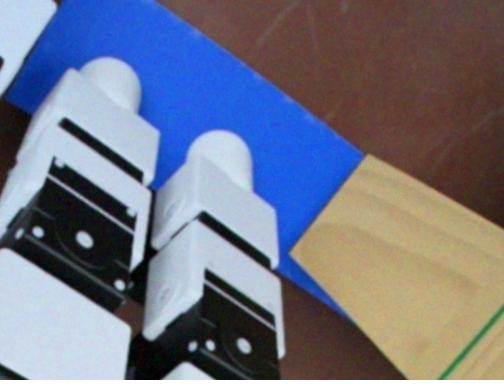

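Request:
move:
  arm4: {"target":[-0.385,-0.375,0.91,0.01513,0.08583,0.98106,0.17299],"speed":0.12}

Request:
move:
  arm4: {"target":[-0.45,-0.42,0.93,0.01513,0.08583,0.98106,0.17299],"speed":0.2,"joints":{"hand_index_mcp":0.98,"hand_index_pip":0.98,"hand_index_dip":0.98,"hand_index_abd":-0.5,"hand_middle_mcp":0.98,"hand_middle_pip":0.98,"hand_middle_dip":0.98,"hand_middle_abd":-0.5,"hand_ring_mcp":0.98,"hand_ring_pip":0.98,"hand_ring_dip":0.98,"hand_ring_abd":-0.5}}
  cameras: ["arm4_cam_wrist"]

Request:
zoom_image:
  camera: "arm4_cam_wrist"
  region: [330, 0, 582, 190]

Scene clock: 1579.00 s.
Joint torques (N m): arm1=[-0.26 2.49 8.53 1.43 0.18 -0.15] | arm2=[1.14 -13.63 6.39 0.77 0.43 0.2] | arm3=[-1.9 -26.93 2.82 5.24 0.48 0.08] | arm4=[-0.73 -13.33 11.96 -0.43 0.36 0.05]
Motor temperatures (°C): arm1=[26 27 37 24 26 26] | arm2=[25 27 36 26 27 25] | arm3=[27 34 33 30 25 25] | arm4=[27 30 38 24 24 25]
Heat: arm1: hottest joint3_rad 37 °C; arm2: hottest joint3_rad 36 °C; arm3: hottest joint2_rad 34 °C; arm4: hottest joint3_rad 38 °C.
move: arm4 off_target
Joint velocities: within noise
arm1, arm3: as last shown
arm2.joint_positions: joint1_rad=+1.154 joint2_rad=+1.658 joint3_rad=+1.208 joint4_rad=-1.030 joint5_rad=+0.332 joint6_rad=+1.296 hand_index_mcp=+0.975 hand_index_abd=-0.493 hand_index_pip=+0.975 hand_index_dip=+0.977 hand_middle_mcp=+0.977 hand_middle_abd=-0.494 hand_middle_pip=+0.975 hand_middle_dip=+0.977 hand_ring_mcp=+0.977 hand_ring_abd=-0.493 hand_ring_pip=+0.975 hand_ring_dip=+0.977 hand_thumb_cmc=+1.000 hand_thumb_axl=+0.678 hand_thumb_mcp=+0.947 hand_thumb_ipl=+0.498 hand_current_limit=+0.700 hand_speed=-0.600
arm2.joint_status: not commanded
arm2.hand_state: goal,goal,goal,goal,goal,goal,goal,goal,goal,goal,goal,goal,goal,goal,goal,goal
arm2.index_mcp_current_ma: -15
arm2.index_abd_current_ma: 18
arm2.index_pip_current_ma: -17
arm2.index_dip_current_ma: -9
arm2.middle_mcp_current_ma: -8
arm2.middle_abd_current_ma: 17
arm2.middle_pip_current_ma: -14
arm2.middle_dip_current_ma: -9
arm2.ring_mcp_current_ma: -9
arm2.ring_abd_current_ma: 19
arm2.ring_pip_current_ma: -16
arm2.ring_dip_current_ma: -7
arm2.thumb_cmc_current_ma: 0
arm2.thumb_axl_current_ma: -1
arm2.thumb_mcp_current_ma: -11
arm2.thumb_ipl_current_ma: -7
arm2.hand_goal_index_mcp: 0.980
arm2.hand_goal_index_abd: -0.500
arm2.hand_goal_index_pip: 0.980
arm2.hand_goal_index_dip: 0.980
arm2.hand_goal_middle_mcp: 0.980
arm2.hand_goal_middle_abd: -0.500
arm2.hand_goal_middle_pip: 0.980
arm2.hand_goal_middle_dip: 0.980
arm2.hand_goal_ring_mcp: 0.980
arm2.hand_goal_ring_abd: -0.500
arm2.hand_goal_ring_pip: 0.980
arm2.hand_goal_ring_dip: 0.980
arm2.hand_goal_thumb_cmc: 1.000
arm2.hand_goal_thumb_axl: 0.678
arm2.hand_goal_thumb_mcp: 0.950
arm2.hand_goal_thumb_ipl: 0.500
arm2.hand: x=+0.4040 y=+0.3260 z=+0.9240 quat_wxyz=(+0.172, +0.981, -0.087, -0.012) (m; scene frame)
arm2.hand_target: x=+0.4050 y=+0.3251 z=+0.9200 quat_wxyz=(+0.174, +0.980, -0.092, -0.011) (m; scene frame)
arm2.hand_status: not commanded
arm3.joint_positions: joint1_rad=+0.339 joint2_rad=+2.095 joint3_rad=+0.456 joint4_rad=+1.460 joint5_rad=+0.552 joint6_rad=+0.117 hand_index_mcp=+0.763 hand_index_abd=+0.001 hand_index_pip=+0.580 hand_index_dip=+0.699 hand_middle_mcp=+0.762 hand_middle_abd=+0.001 hand_middle_pip=+0.580 hand_middle_dip=+0.699 hand_ring_mcp=+0.763 hand_ring_abd=+0.001 hand_ring_pip=+0.580 hand_ring_dip=+0.699 hand_thumb_cmc=+0.734 hand_thumb_axl=+0.712 hand_thumb_mcp=-0.665 hand_thumb_ipl=+0.171 hand_current_limit=+0.400 hand_speed=-0.600
arm3.on_its_own: joint2_rad reads +2.095 and still pushes toward +1.930 since a time_out; joint4_rad reads +1.460 and still pushes toward +1.565 since a time_out
arm3.hand: x=-0.1774 y=-0.0409 z=+0.9118 quat_wxyz=(+0.504, +0.597, +0.467, +0.414) (m; scene frame)
arm3.hand_target: x=-0.1803 y=-0.0434 z=+1.0101 quat_wxyz=(+0.531, +0.563, +0.368, +0.516) (m; scene frame)
arm4.joint_positions: joint1_rad=+1.217 joint2_rad=+1.601 joint3_rad=+1.255 joint4_rad=-1.184 joint5_rad=+0.348 joint6_rad=+1.420 hand_index_mcp=+0.754 hand_index_abd=-0.004 hand_index_pip=+0.574 hand_index_dip=+0.694 hand_middle_mcp=+0.754 hand_middle_abd=-0.003 hand_middle_pip=+0.574 hand_middle_dip=+0.694 hand_ring_mcp=+0.853 hand_ring_abd=-0.003 hand_ring_pip=+0.106 hand_ring_dip=+0.303 hand_thumb_cmc=+1.000 hand_thumb_axl=+0.677 hand_thumb_mcp=+0.946 hand_thumb_ipl=+0.498 hand_current_limit=+0.700 hand_speed=-0.600
arm4.joint_status: not commanded
arm4.hand_state: goal,goal,goal,goal,goal,goal,goal,goal,goal,goal,goal,goal,goal,goal,goal,goal
arm4.index_mcp_current_ma: 1
arm4.index_abd_current_ma: -12
arm4.index_pip_current_ma: -7
arm4.index_dip_current_ma: -9
arm4.middle_mcp_current_ma: -1
arm4.middle_abd_current_ma: -11
arm4.middle_pip_current_ma: -9
arm4.middle_dip_current_ma: -9
arm4.ring_mcp_current_ma: 12
arm4.ring_abd_current_ma: -9
arm4.ring_pip_current_ma: 26
arm4.ring_dip_current_ma: 14
arm4.thumb_cmc_current_ma: 0
arm4.thumb_axl_current_ma: -3
arm4.thumb_mcp_current_ma: -23
arm4.thumb_ipl_current_ma: -10
arm4.hand_goal_index_mcp: 0.754
arm4.hand_goal_index_abd: 0.000
arm4.hand_goal_index_pip: 0.576
arm4.hand_goal_index_dip: 0.696
arm4.hand_goal_middle_mcp: 0.754
arm4.hand_goal_middle_abd: 0.000
arm4.hand_goal_middle_pip: 0.576
arm4.hand_goal_middle_dip: 0.696
arm4.hand_goal_ring_mcp: 0.850
arm4.hand_goal_ring_abd: 0.000
arm4.hand_goal_ring_pip: 0.100
arm4.hand_goal_ring_dip: 0.300
arm4.hand_goal_thumb_cmc: 1.000
arm4.hand_goal_thumb_axl: 0.678
arm4.hand_goal_thumb_mcp: 0.950
arm4.hand_goal_thumb_ipl: 0.500
arm4.hand: x=-0.3723 y=-0.3815 z=+0.9060 quat_wxyz=(+0.019, +0.079, +0.981, +0.174) (m; scene frame)
arm4.hand_target: x=-0.3844 y=-0.3752 z=+0.9100 quat_wxyz=(+0.015, +0.086, +0.981, +0.173) (m; scene frame)
arm4.hand_status: off_target (0.015 m and 0.9 deg from the pose sent, 0.040 m and 3.1 deg at the start)
pictures: none

Scene clock: 1580.30 s.
Joint torques (N m): arm1=[-0.26 2.49 8.51 1.43 0.18 -0.15] | arm2=[1.26 -13.57 6.41 0.79 0.43 0.2] | arm3=[-1.79 -26.81 2.78 5.27 0.49 0.06] | arm4=[-0.21 -15.5 12.38 -0.53 0.39 0.09]
Motor temperatures (°C): arm1=[26 27 37 24 26 26] | arm2=[25 27 36 26 27 25] | arm3=[27 34 33 30 25 25] | arm4=[27 30 38 24 24 25]
Heat: arm1: hottest joint3_rad 37 °C; arm2: hottest joint3_rad 36 °C; arm3: hottest joint2_rad 34 °C; arm4: hottest joint3_rad 38 °C.
move: arm4 off_target
Joint velocities: arm1=[within noise] | arm2=[within noise] | arm3=[-0.005 0.005 -0.002 -0.012 -0.007 -0.154] | arm4=[within noise]
arm1, arm2: as last shown
arm3.joint_positions: joint1_rad=+0.339 joint2_rad=+2.095 joint3_rad=+0.456 joint4_rad=+1.460 joint5_rad=+0.552 joint6_rad=+0.117 hand_index_mcp=+0.763 hand_index_abd=+0.001 hand_index_pip=+0.580 hand_index_dip=+0.699 hand_middle_mcp=+0.762 hand_middle_abd=+0.001 hand_middle_pip=+0.580 hand_middle_dip=+0.699 hand_ring_mcp=+0.763 hand_ring_abd=+0.001 hand_ring_pip=+0.580 hand_ring_dip=+0.699 hand_thumb_cmc=+0.734 hand_thumb_axl=+0.712 hand_thumb_mcp=-0.665 hand_thumb_ipl=+0.171 hand_current_limit=+0.400 hand_speed=-0.600
arm3.joint_status: not commanded
arm3.hand_state: goal,goal,goal,goal,goal,goal,goal,goal,goal,goal,goal,goal,goal,blocked,blocked,goal
arm3.index_mcp_current_ma: 5
arm3.index_abd_current_ma: 0
arm3.index_pip_current_ma: 1
arm3.index_dip_current_ma: 1
arm3.middle_mcp_current_ma: 4
arm3.middle_abd_current_ma: 0
arm3.middle_pip_current_ma: 1
arm3.middle_dip_current_ma: 1
arm3.ring_mcp_current_ma: 5
arm3.ring_abd_current_ma: 0
arm3.ring_pip_current_ma: 1
arm3.ring_dip_current_ma: 1
arm3.thumb_cmc_current_ma: 17
arm3.thumb_axl_current_ma: 55
arm3.thumb_mcp_current_ma: 65
arm3.thumb_ipl_current_ma: 0
arm3.hand_goal_index_mcp: 0.754
arm3.hand_goal_index_abd: 0.000
arm3.hand_goal_index_pip: 0.576
arm3.hand_goal_index_dip: 0.696
arm3.hand_goal_middle_mcp: 0.754
arm3.hand_goal_middle_abd: 0.000
arm3.hand_goal_middle_pip: 0.576
arm3.hand_goal_middle_dip: 0.696
arm3.hand_goal_ring_mcp: 0.754
arm3.hand_goal_ring_abd: 0.000
arm3.hand_goal_ring_pip: 0.576
arm3.hand_goal_ring_dip: 0.696
arm3.hand_goal_thumb_cmc: 0.714
arm3.hand_goal_thumb_axl: 0.678
arm3.hand_goal_thumb_mcp: -0.700
arm3.hand_goal_thumb_ipl: 0.170
arm3.on_its_own: joint2_rad reads +2.095 and still pushes toward +1.930 since a time_out; joint4_rad reads +1.460 and still pushes toward +1.565 since a time_out
arm3.hand: x=-0.1774 y=-0.0409 z=+0.9118 quat_wxyz=(+0.504, +0.597, +0.467, +0.414) (m; scene frame)
arm3.hand_target: x=-0.1803 y=-0.0434 z=+1.0101 quat_wxyz=(+0.531, +0.563, +0.368, +0.516) (m; scene frame)
arm3.hand_status: not commanded
arm4.joint_positions: joint1_rad=+1.329 joint2_rad=+1.721 joint3_rad=+1.466 joint4_rad=-1.318 joint5_rad=+0.348 joint6_rad=+1.543 hand_index_mcp=+0.975 hand_index_abd=-0.493 hand_index_pip=+0.975 hand_index_dip=+0.977 hand_middle_mcp=+0.975 hand_middle_abd=-0.494 hand_middle_pip=+0.975 hand_middle_dip=+0.977 hand_ring_mcp=+0.978 hand_ring_abd=-0.493 hand_ring_pip=+0.974 hand_ring_dip=+0.977 hand_thumb_cmc=+1.000 hand_thumb_axl=+0.677 hand_thumb_mcp=+0.946 hand_thumb_ipl=+0.498 hand_current_limit=+0.700 hand_speed=-0.600
arm4.joint_status: all done
arm4.hand_state: goal,goal,goal,goal,goal,goal,goal,goal,goal,goal,goal,goal,goal,goal,goal,goal
arm4.index_mcp_current_ma: -22
arm4.index_abd_current_ma: 26
arm4.index_pip_current_ma: -20
arm4.index_dip_current_ma: -12
arm4.middle_mcp_current_ma: -20
arm4.middle_abd_current_ma: 23
arm4.middle_pip_current_ma: -20
arm4.middle_dip_current_ma: -11
arm4.ring_mcp_current_ma: -10
arm4.ring_abd_current_ma: 26
arm4.ring_pip_current_ma: -23
arm4.ring_dip_current_ma: -12
arm4.thumb_cmc_current_ma: 0
arm4.thumb_axl_current_ma: -3
arm4.thumb_mcp_current_ma: -23
arm4.thumb_ipl_current_ma: -10
arm4.hand_goal_index_mcp: 0.980
arm4.hand_goal_index_abd: -0.500
arm4.hand_goal_index_pip: 0.980
arm4.hand_goal_index_dip: 0.980
arm4.hand_goal_middle_mcp: 0.980
arm4.hand_goal_middle_abd: -0.500
arm4.hand_goal_middle_pip: 0.980
arm4.hand_goal_middle_dip: 0.980
arm4.hand_goal_ring_mcp: 0.980
arm4.hand_goal_ring_abd: -0.500
arm4.hand_goal_ring_pip: 0.980
arm4.hand_goal_ring_dip: 0.980
arm4.hand_goal_thumb_cmc: 1.000
arm4.hand_goal_thumb_axl: 0.678
arm4.hand_goal_thumb_mcp: 0.950
arm4.hand_goal_thumb_ipl: 0.500
arm4.hand: x=-0.4353 y=-0.4223 z=+0.9269 quat_wxyz=(+0.019, +0.081, +0.981, +0.172) (m; scene frame)
arm4.hand_target: x=-0.4495 y=-0.4203 z=+0.9299 quat_wxyz=(+0.015, +0.085, +0.981, +0.173) (m; scene frame)
arm4.hand_status: off_target (0.015 m and 0.7 deg from the pose sent, 0.090 m and 0.8 deg at the start)
pictures: arm4_cam_wrist
camera_calibration:
arm4_cam_wrist: T_world_to_cam=[[0.875204, 0.452648, 0.170666, 0.453657], [0.272513, -0.752819, 0.599167, -0.817407], [0.399692, -0.477885, -0.782223, 0.814869], [0, 0, 0, 1]] pos_world=[-0.499985, -0.431293, 1.04975]

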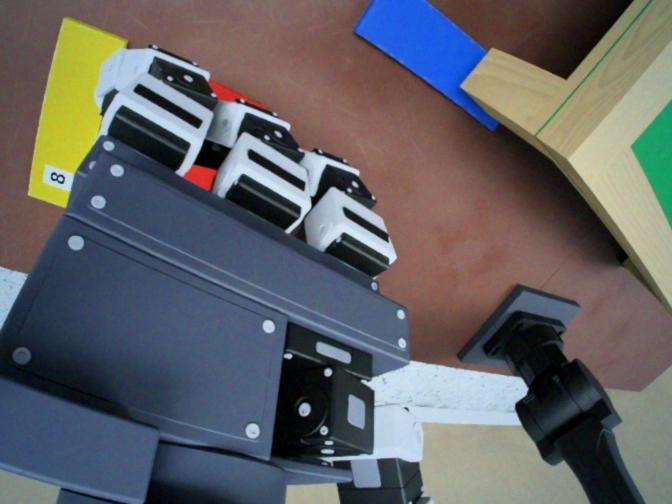

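Scaled by 2.000 from the camera's 672x504 image, which has a finer 960x720 frame.

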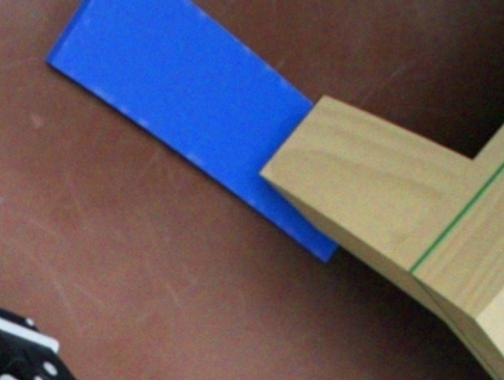

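Request:
move:
  arm4: {"target":[-0.402,-0.44,0.92,0.00757,0.04296,0.98387,0.17348],"speed":0.2,"joints":{"hand_index_mcp":0.754,"hand_index_pip":0.576,"hand_index_dip":0.696,"hand_index_abd":0,"hand_middle_mcp":0.85,"hand_middle_pip":0.1,"hand_middle_dip":0.3,"hand_middle_abd":0,"hand_ring_mcp":0.85,"hand_ring_pip":0.1,"hand_ring_dip":0.3,"hand_ring_abd":0}}

Request:
move:
  arm4: {"target":[-0.398,-0.436,0.850,0.00757,0.04296,0.98387,0.17348],"speed":0.1}
  cameras: ["arm4_cam_wrist"]

Request:
zoom_image:
  camera: "arm4_cam_wrist"
  region: [300, 0, 552, 190]

Scene clock: 1601.30 s.
Joint torques (N m): arm1=[-0.21 2.43 8.51 1.43 0.18 -0.15] | arm2=[1.14 -13.57 6.38 0.79 0.42 0.2] | arm3=[-1.9 -26.93 2.84 5.27 0.49 0.09] | arm4=[0.97 -17.03 6.94 0.54 0.44 -0.11]
Motor temperatures (°C): arm1=[26 27 37 24 26 26] | arm2=[25 27 36 26 27 25] | arm3=[27 34 33 30 25 25] | arm4=[27 31 39 24 24 25]
Heat: arm1: hottest joint3_rad 37 °C; arm2: hottest joint3_rad 36 °C; arm3: hottest joint2_rad 34 °C; arm4: hottest joint3_rad 39 °C.
move: arm4 done
Joint velocities: within noise
arm1, arm2, arm3: as last shown
arm3.on_its_own: joint2_rad reads +2.095 and still pushes toward +1.930 since a time_out; joint4_rad reads +1.460 and still pushes toward +1.565 since a time_out
arm4.joint_positions: joint1_rad=+1.341 joint2_rad=+1.609 joint3_rad=+1.307 joint4_rad=-1.249 joint5_rad=+0.348 joint6_rad=+1.493 hand_index_mcp=+0.758 hand_index_abd=-0.003 hand_index_pip=+0.580 hand_index_dip=+0.699 hand_middle_mcp=+0.853 hand_middle_abd=-0.003 hand_middle_pip=+0.106 hand_middle_dip=+0.303 hand_ring_mcp=+0.853 hand_ring_abd=-0.003 hand_ring_pip=+0.107 hand_ring_dip=+0.304 hand_thumb_cmc=+1.000 hand_thumb_axl=+0.677 hand_thumb_mcp=+0.946 hand_thumb_ipl=+0.498 hand_current_limit=+0.700 hand_speed=-0.600
arm4.joint_status: all done
arm4.hand_state: goal,goal,goal,goal,goal,goal,goal,goal,goal,goal,goal,goal,goal,goal,goal,goal
arm4.index_mcp_current_ma: 19
arm4.index_abd_current_ma: -11
arm4.index_pip_current_ma: 15
arm4.index_dip_current_ma: 11
arm4.middle_mcp_current_ma: 11
arm4.middle_abd_current_ma: -10
arm4.middle_pip_current_ma: 25
arm4.middle_dip_current_ma: 12
arm4.ring_mcp_current_ma: 12
arm4.ring_abd_current_ma: -11
arm4.ring_pip_current_ma: 29
arm4.ring_dip_current_ma: 14
arm4.thumb_cmc_current_ma: 0
arm4.thumb_axl_current_ma: -3
arm4.thumb_mcp_current_ma: -22
arm4.thumb_ipl_current_ma: -10
arm4.hand_goal_index_mcp: 0.754
arm4.hand_goal_index_abd: 0.000
arm4.hand_goal_index_pip: 0.576
arm4.hand_goal_index_dip: 0.696
arm4.hand_goal_middle_mcp: 0.850
arm4.hand_goal_middle_abd: 0.000
arm4.hand_goal_middle_pip: 0.100
arm4.hand_goal_middle_dip: 0.300
arm4.hand_goal_ring_mcp: 0.850
arm4.hand_goal_ring_abd: 0.000
arm4.hand_goal_ring_pip: 0.100
arm4.hand_goal_ring_dip: 0.300
arm4.hand_goal_thumb_cmc: 1.000
arm4.hand_goal_thumb_axl: 0.678
arm4.hand_goal_thumb_mcp: 0.950
arm4.hand_goal_thumb_ipl: 0.500
arm4.hand: x=-0.4009 y=-0.4337 z=+0.9207 quat_wxyz=(+0.012, +0.053, +0.983, +0.173) (m; scene frame)
arm4.hand_target: x=-0.4019 y=-0.4400 z=+0.9200 quat_wxyz=(+0.008, +0.043, +0.984, +0.173) (m; scene frame)
arm4.hand_status: done (0.006 m and 1.3 deg from the pose sent, 0.038 m and 4.6 deg at the start)
pictures: none

Scene clock: 1602.80 s.
Joint torques (N m): arm1=[-0.26 2.43 8.51 1.44 0.18 -0.15] | arm2=[1.03 -13.57 6.42 0.8 0.42 0.22] | arm3=[-1.67 -26.81 2.81 5.24 0.49 0.07] | arm4=[0.21 -13.68 6.78 0.68 0.43 -0.1]
Motor temperatures (°C): arm1=[26 27 37 24 26 26] | arm2=[25 27 36 26 27 25] | arm3=[27 34 33 30 25 25] | arm4=[27 31 39 24 24 25]
Heat: arm1: hottest joint3_rad 37 °C; arm2: hottest joint3_rad 36 °C; arm3: hottest joint2_rad 34 °C; arm4: hottest joint3_rad 39 °C.
move: arm4 off_target
Joint velocities: within noise
arm1, arm2, arm3: as last shown
arm3.on_its_own: joint2_rad reads +2.095 and still pushes toward +1.930 since a time_out; joint4_rad reads +1.460 and still pushes toward +1.565 since a time_out
arm4.joint_positions: joint1_rad=+1.341 joint2_rad=+1.635 joint3_rad=+1.183 joint4_rad=-1.063 joint5_rad=+0.348 joint6_rad=+1.482 hand_index_mcp=+0.758 hand_index_abd=-0.002 hand_index_pip=+0.580 hand_index_dip=+0.699 hand_middle_mcp=+0.853 hand_middle_abd=-0.003 hand_middle_pip=+0.106 hand_middle_dip=+0.303 hand_ring_mcp=+0.853 hand_ring_abd=-0.003 hand_ring_pip=+0.107 hand_ring_dip=+0.304 hand_thumb_cmc=+1.000 hand_thumb_axl=+0.677 hand_thumb_mcp=+0.946 hand_thumb_ipl=+0.498 hand_current_limit=+0.700 hand_speed=-0.600
arm4.joint_status: not commanded
arm4.hand_state: goal,goal,goal,goal,goal,goal,goal,goal,goal,goal,goal,goal,goal,goal,goal,goal
arm4.index_mcp_current_ma: 19
arm4.index_abd_current_ma: -7
arm4.index_pip_current_ma: 15
arm4.index_dip_current_ma: 11
arm4.middle_mcp_current_ma: 11
arm4.middle_abd_current_ma: -10
arm4.middle_pip_current_ma: 25
arm4.middle_dip_current_ma: 12
arm4.ring_mcp_current_ma: 12
arm4.ring_abd_current_ma: -11
arm4.ring_pip_current_ma: 29
arm4.ring_dip_current_ma: 14
arm4.thumb_cmc_current_ma: 0
arm4.thumb_axl_current_ma: -3
arm4.thumb_mcp_current_ma: -22
arm4.thumb_ipl_current_ma: -10
arm4.hand_goal_index_mcp: 0.754
arm4.hand_goal_index_abd: 0.000
arm4.hand_goal_index_pip: 0.576
arm4.hand_goal_index_dip: 0.696
arm4.hand_goal_middle_mcp: 0.850
arm4.hand_goal_middle_abd: 0.000
arm4.hand_goal_middle_pip: 0.100
arm4.hand_goal_middle_dip: 0.300
arm4.hand_goal_ring_mcp: 0.850
arm4.hand_goal_ring_abd: 0.000
arm4.hand_goal_ring_pip: 0.100
arm4.hand_goal_ring_dip: 0.300
arm4.hand_goal_thumb_cmc: 1.000
arm4.hand_goal_thumb_axl: 0.678
arm4.hand_goal_thumb_mcp: 0.950
arm4.hand_goal_thumb_ipl: 0.500
arm4.hand: x=-0.3981 y=-0.4340 z=+0.8654 quat_wxyz=(-0.005, +0.051, +0.983, +0.176) (m; scene frame)
arm4.hand_target: x=-0.3976 y=-0.4362 z=+0.8503 quat_wxyz=(+0.008, +0.043, +0.984, +0.173) (m; scene frame)
arm4.hand_status: off_target (0.015 m and 1.7 deg from the pose sent, 0.071 m and 1.3 deg at the start)
pictures: arm4_cam_wrist
camera_calibration:
arm4_cam_wrist: T_world_to_cam=[[0.847929, 0.510354, 0.143367, 0.474746], [0.345092, -0.736712, 0.581521, -0.748324], [0.402402, -0.443614, -0.800799, 0.778349], [0, 0, 0, 1]] pos_world=[-0.45752, -0.448302, 0.990404]

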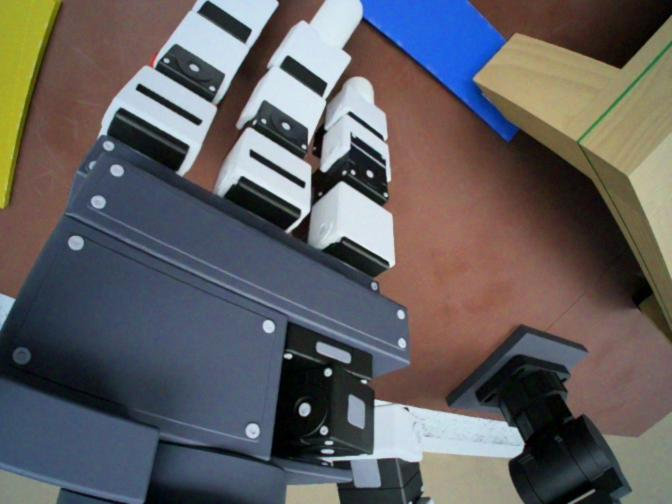

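Scaled by 2.000 from the camera's 672x504 image, which has a finer 960x720 frame.

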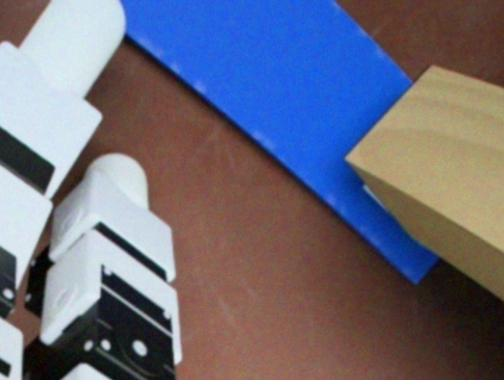

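Request:
move:
  arm4: {"target":[-0.396,-0.396,0.850,0.00757,0.04296,0.98387,0.17348],"speed":0.06}
  cameras: ["arm4_cam_wrist"]

Request:
zoom_image:
  camera: "arm4_cam_wrist"
  region: [270, 0, 522, 190]

Scene clock: 1608.10 s.
Joint torques (N m): arm1=[-0.26 2.49 8.51 1.43 0.19 -0.15] | arm2=[1.26 -13.63 6.39 0.8 0.43 0.2] | arm3=[-1.85 -26.75 2.77 5.27 0.49 0.07] | arm4=[-1.79 -13.04 7.88 0.96 0.39 -0.13]
Motor temperatures (°C): arm1=[26 27 37 24 26 26] | arm2=[25 27 36 26 27 25] | arm3=[27 34 33 30 25 25] | arm4=[27 31 39 24 24 25]
Heat: arm1: hottest joint3_rad 37 °C; arm2: hottest joint3_rad 36 °C; arm3: hottest joint2_rad 34 °C; arm4: hottest joint3_rad 39 °C.
move: arm4 off_target
Joint velocities: within noise
arm1, arm2, arm3: as last shown
arm3.on_its_own: joint2_rad reads +2.095 and still pushes toward +1.930 since a time_out; joint4_rad reads +1.460 and still pushes toward +1.565 since a time_out
arm4.joint_positions: joint1_rad=+1.279 joint2_rad=+1.636 joint3_rad=+1.183 joint4_rad=-1.040 joint5_rad=+0.344 joint6_rad=+1.395 hand_index_mcp=+0.769 hand_index_abd=-0.001 hand_index_pip=+0.584 hand_index_dip=+0.700 hand_middle_mcp=+0.853 hand_middle_abd=-0.003 hand_middle_pip=+0.106 hand_middle_dip=+0.303 hand_ring_mcp=+0.853 hand_ring_abd=-0.003 hand_ring_pip=+0.107 hand_ring_dip=+0.304 hand_thumb_cmc=+1.000 hand_thumb_axl=+0.677 hand_thumb_mcp=+0.946 hand_thumb_ipl=+0.498 hand_current_limit=+0.700 hand_speed=-0.600
arm4.joint_status: not commanded
arm4.hand_state: goal,goal,goal,goal,goal,goal,goal,goal,goal,goal,goal,goal,goal,goal,goal,goal
arm4.index_mcp_current_ma: 70
arm4.index_abd_current_ma: -5
arm4.index_pip_current_ma: 35
arm4.index_dip_current_ma: 18
arm4.middle_mcp_current_ma: 11
arm4.middle_abd_current_ma: -10
arm4.middle_pip_current_ma: 24
arm4.middle_dip_current_ma: 12
arm4.ring_mcp_current_ma: 12
arm4.ring_abd_current_ma: -11
arm4.ring_pip_current_ma: 27
arm4.ring_dip_current_ma: 14
arm4.thumb_cmc_current_ma: 0
arm4.thumb_axl_current_ma: -3
arm4.thumb_mcp_current_ma: -22
arm4.thumb_ipl_current_ma: -10
arm4.hand_goal_index_mcp: 0.754
arm4.hand_goal_index_abd: 0.000
arm4.hand_goal_index_pip: 0.576
arm4.hand_goal_index_dip: 0.696
arm4.hand_goal_middle_mcp: 0.850
arm4.hand_goal_middle_abd: 0.000
arm4.hand_goal_middle_pip: 0.100
arm4.hand_goal_middle_dip: 0.300
arm4.hand_goal_ring_mcp: 0.850
arm4.hand_goal_ring_abd: 0.000
arm4.hand_goal_ring_pip: 0.100
arm4.hand_goal_ring_dip: 0.300
arm4.hand_goal_thumb_cmc: 1.000
arm4.hand_goal_thumb_axl: 0.678
arm4.hand_goal_thumb_mcp: 0.950
arm4.hand_goal_thumb_ipl: 0.500
arm4.hand: x=-0.3958 y=-0.4051 z=+0.8651 quat_wxyz=(-0.002, +0.040, +0.984, +0.176) (m; scene frame)
arm4.hand_target: x=-0.3954 y=-0.3965 z=+0.8502 quat_wxyz=(+0.008, +0.043, +0.984, +0.173) (m; scene frame)
arm4.hand_status: off_target (0.018 m and 1.2 deg from the pose sent, 0.041 m and 1.7 deg at the start)
pictures: arm4_cam_wrist
camera_calibration:
arm4_cam_wrist: T_world_to_cam=[[0.835933, 0.527786, 0.150522, 0.454108], [0.355518, -0.729672, 0.584112, -0.722946], [0.418117, -0.434765, -0.797594, 0.797005], [0, 0, 0, 1]] pos_world=[-0.455826, -0.420675, 0.989615]

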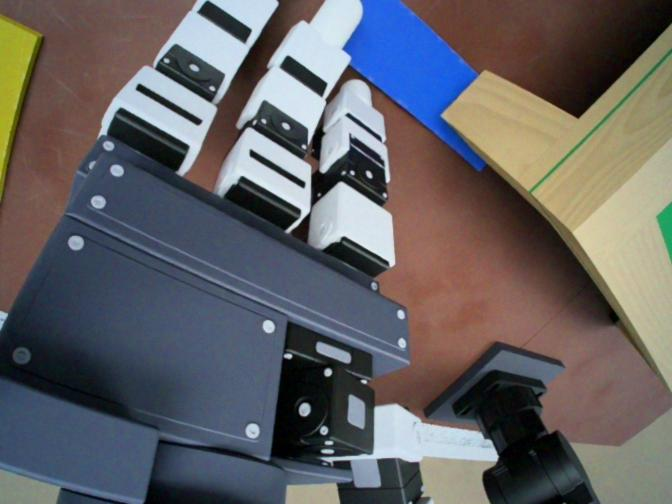

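Scaled by 2.000 from the camera's 672x504 image, which has a finer 960x720 frame.

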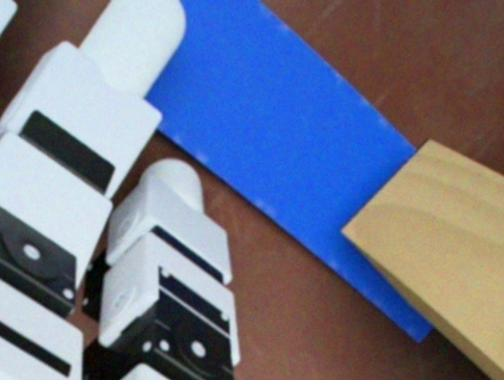

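Request:
move:
  arm4: {"target":[-0.398,-0.3895,0.850,0.00757,0.04296,0.98387,0.17348],"speed":0.06}
  cameras: ["arm4_cam_wrist"]

Request:
zoom_image:
  camera: "arm4_cam_wrist"
  region: [270, 0, 522, 190]

Scene clock: 1614.63 s.
Joint torques (N m): arm1=[-0.26 2.55 8.51 1.43 0.18 -0.15] | arm2=[1.03 -13.57 6.41 0.75 0.43 0.2] | arm3=[-1.67 -26.87 2.81 5.23 0.51 0.07] | arm4=[-2.49 -12.4 8.65 1.02 0.41 -0.13]
Motor temperatures (°C): arm1=[26 27 37 24 26 26] | arm2=[25 27 36 26 27 25] | arm3=[27 34 33 30 25 25] | arm4=[27 31 39 24 24 25]
Heat: arm1: hottest joint3_rad 37 °C; arm2: hottest joint3_rad 36 °C; arm3: hottest joint2_rad 34 °C; arm4: hottest joint3_rad 39 °C.
move: arm4 off_target
Joint velocities: within noise
arm1, arm2, arm3: as last shown
arm3.on_its_own: joint2_rad reads +2.095 and still pushes toward +1.930 since a time_out; joint4_rad reads +1.460 and still pushes toward +1.565 since a time_out
arm4.joint_positions: joint1_rad=+1.276 joint2_rad=+1.636 joint3_rad=+1.183 joint4_rad=-1.040 joint5_rad=+0.343 joint6_rad=+1.383 hand_index_mcp=+0.774 hand_index_abd=-0.002 hand_index_pip=+0.588 hand_index_dip=+0.702 hand_middle_mcp=+0.853 hand_middle_abd=-0.003 hand_middle_pip=+0.106 hand_middle_dip=+0.303 hand_ring_mcp=+0.853 hand_ring_abd=-0.003 hand_ring_pip=+0.107 hand_ring_dip=+0.304 hand_thumb_cmc=+1.000 hand_thumb_axl=+0.677 hand_thumb_mcp=+0.946 hand_thumb_ipl=+0.498 hand_current_limit=+0.700 hand_speed=-0.600
arm4.joint_status: not commanded
arm4.hand_state: blocked,goal,goal,goal,goal,goal,goal,goal,goal,goal,goal,goal,goal,goal,goal,goal
arm4.index_mcp_current_ma: 95
arm4.index_abd_current_ma: -6
arm4.index_pip_current_ma: 50
arm4.index_dip_current_ma: 26
arm4.middle_mcp_current_ma: 11
arm4.middle_abd_current_ma: -10
arm4.middle_pip_current_ma: 24
arm4.middle_dip_current_ma: 12
arm4.ring_mcp_current_ma: 12
arm4.ring_abd_current_ma: -11
arm4.ring_pip_current_ma: 27
arm4.ring_dip_current_ma: 14
arm4.thumb_cmc_current_ma: 0
arm4.thumb_axl_current_ma: -3
arm4.thumb_mcp_current_ma: -22
arm4.thumb_ipl_current_ma: -10
arm4.hand_goal_index_mcp: 0.754
arm4.hand_goal_index_abd: 0.000
arm4.hand_goal_index_pip: 0.576
arm4.hand_goal_index_dip: 0.696
arm4.hand_goal_middle_mcp: 0.850
arm4.hand_goal_middle_abd: 0.000
arm4.hand_goal_middle_pip: 0.100
arm4.hand_goal_middle_dip: 0.300
arm4.hand_goal_ring_mcp: 0.850
arm4.hand_goal_ring_abd: 0.000
arm4.hand_goal_ring_pip: 0.100
arm4.hand_goal_ring_dip: 0.300
arm4.hand_goal_thumb_cmc: 1.000
arm4.hand_goal_thumb_axl: 0.678
arm4.hand_goal_thumb_mcp: 0.950
arm4.hand_goal_thumb_ipl: 0.500
arm4.hand: x=-0.3961 y=-0.4037 z=+0.8651 quat_wxyz=(-0.001, +0.036, +0.984, +0.175) (m; scene frame)
arm4.hand_target: x=-0.3971 y=-0.3902 z=+0.8503 quat_wxyz=(+0.008, +0.043, +0.984, +0.173) (m; scene frame)
arm4.hand_status: off_target (0.021 m and 1.4 deg from the pose sent, 0.022 m and 1.2 deg at the start)
pictures: arm4_cam_wrist
camera_calibration:
arm4_cam_wrist: T_world_to_cam=[[0.830871, 0.535057, 0.152862, 0.452563], [0.359635, -0.725945, 0.586231, -0.720425], [0.424636, -0.432108, -0.795592, 0.799735], [0, 0, 0, 1]] pos_world=[-0.456528, -0.419565, 0.989419]

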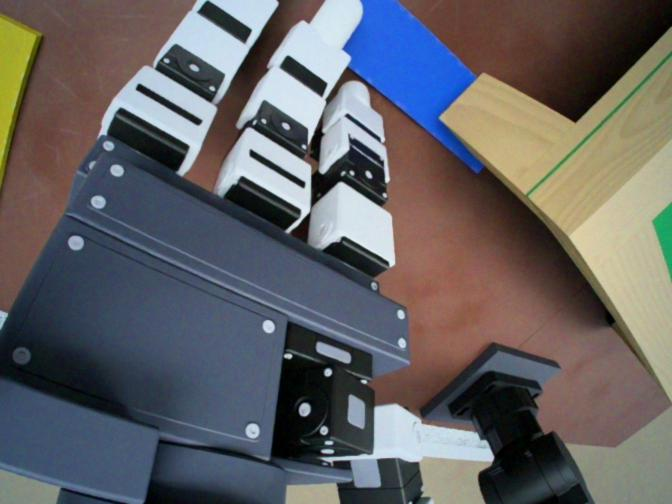

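Scaled by 2.000 from the camera's 672x504 image, which has a finer 960x720 frame.

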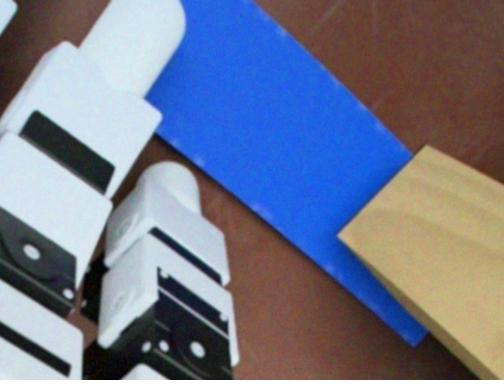

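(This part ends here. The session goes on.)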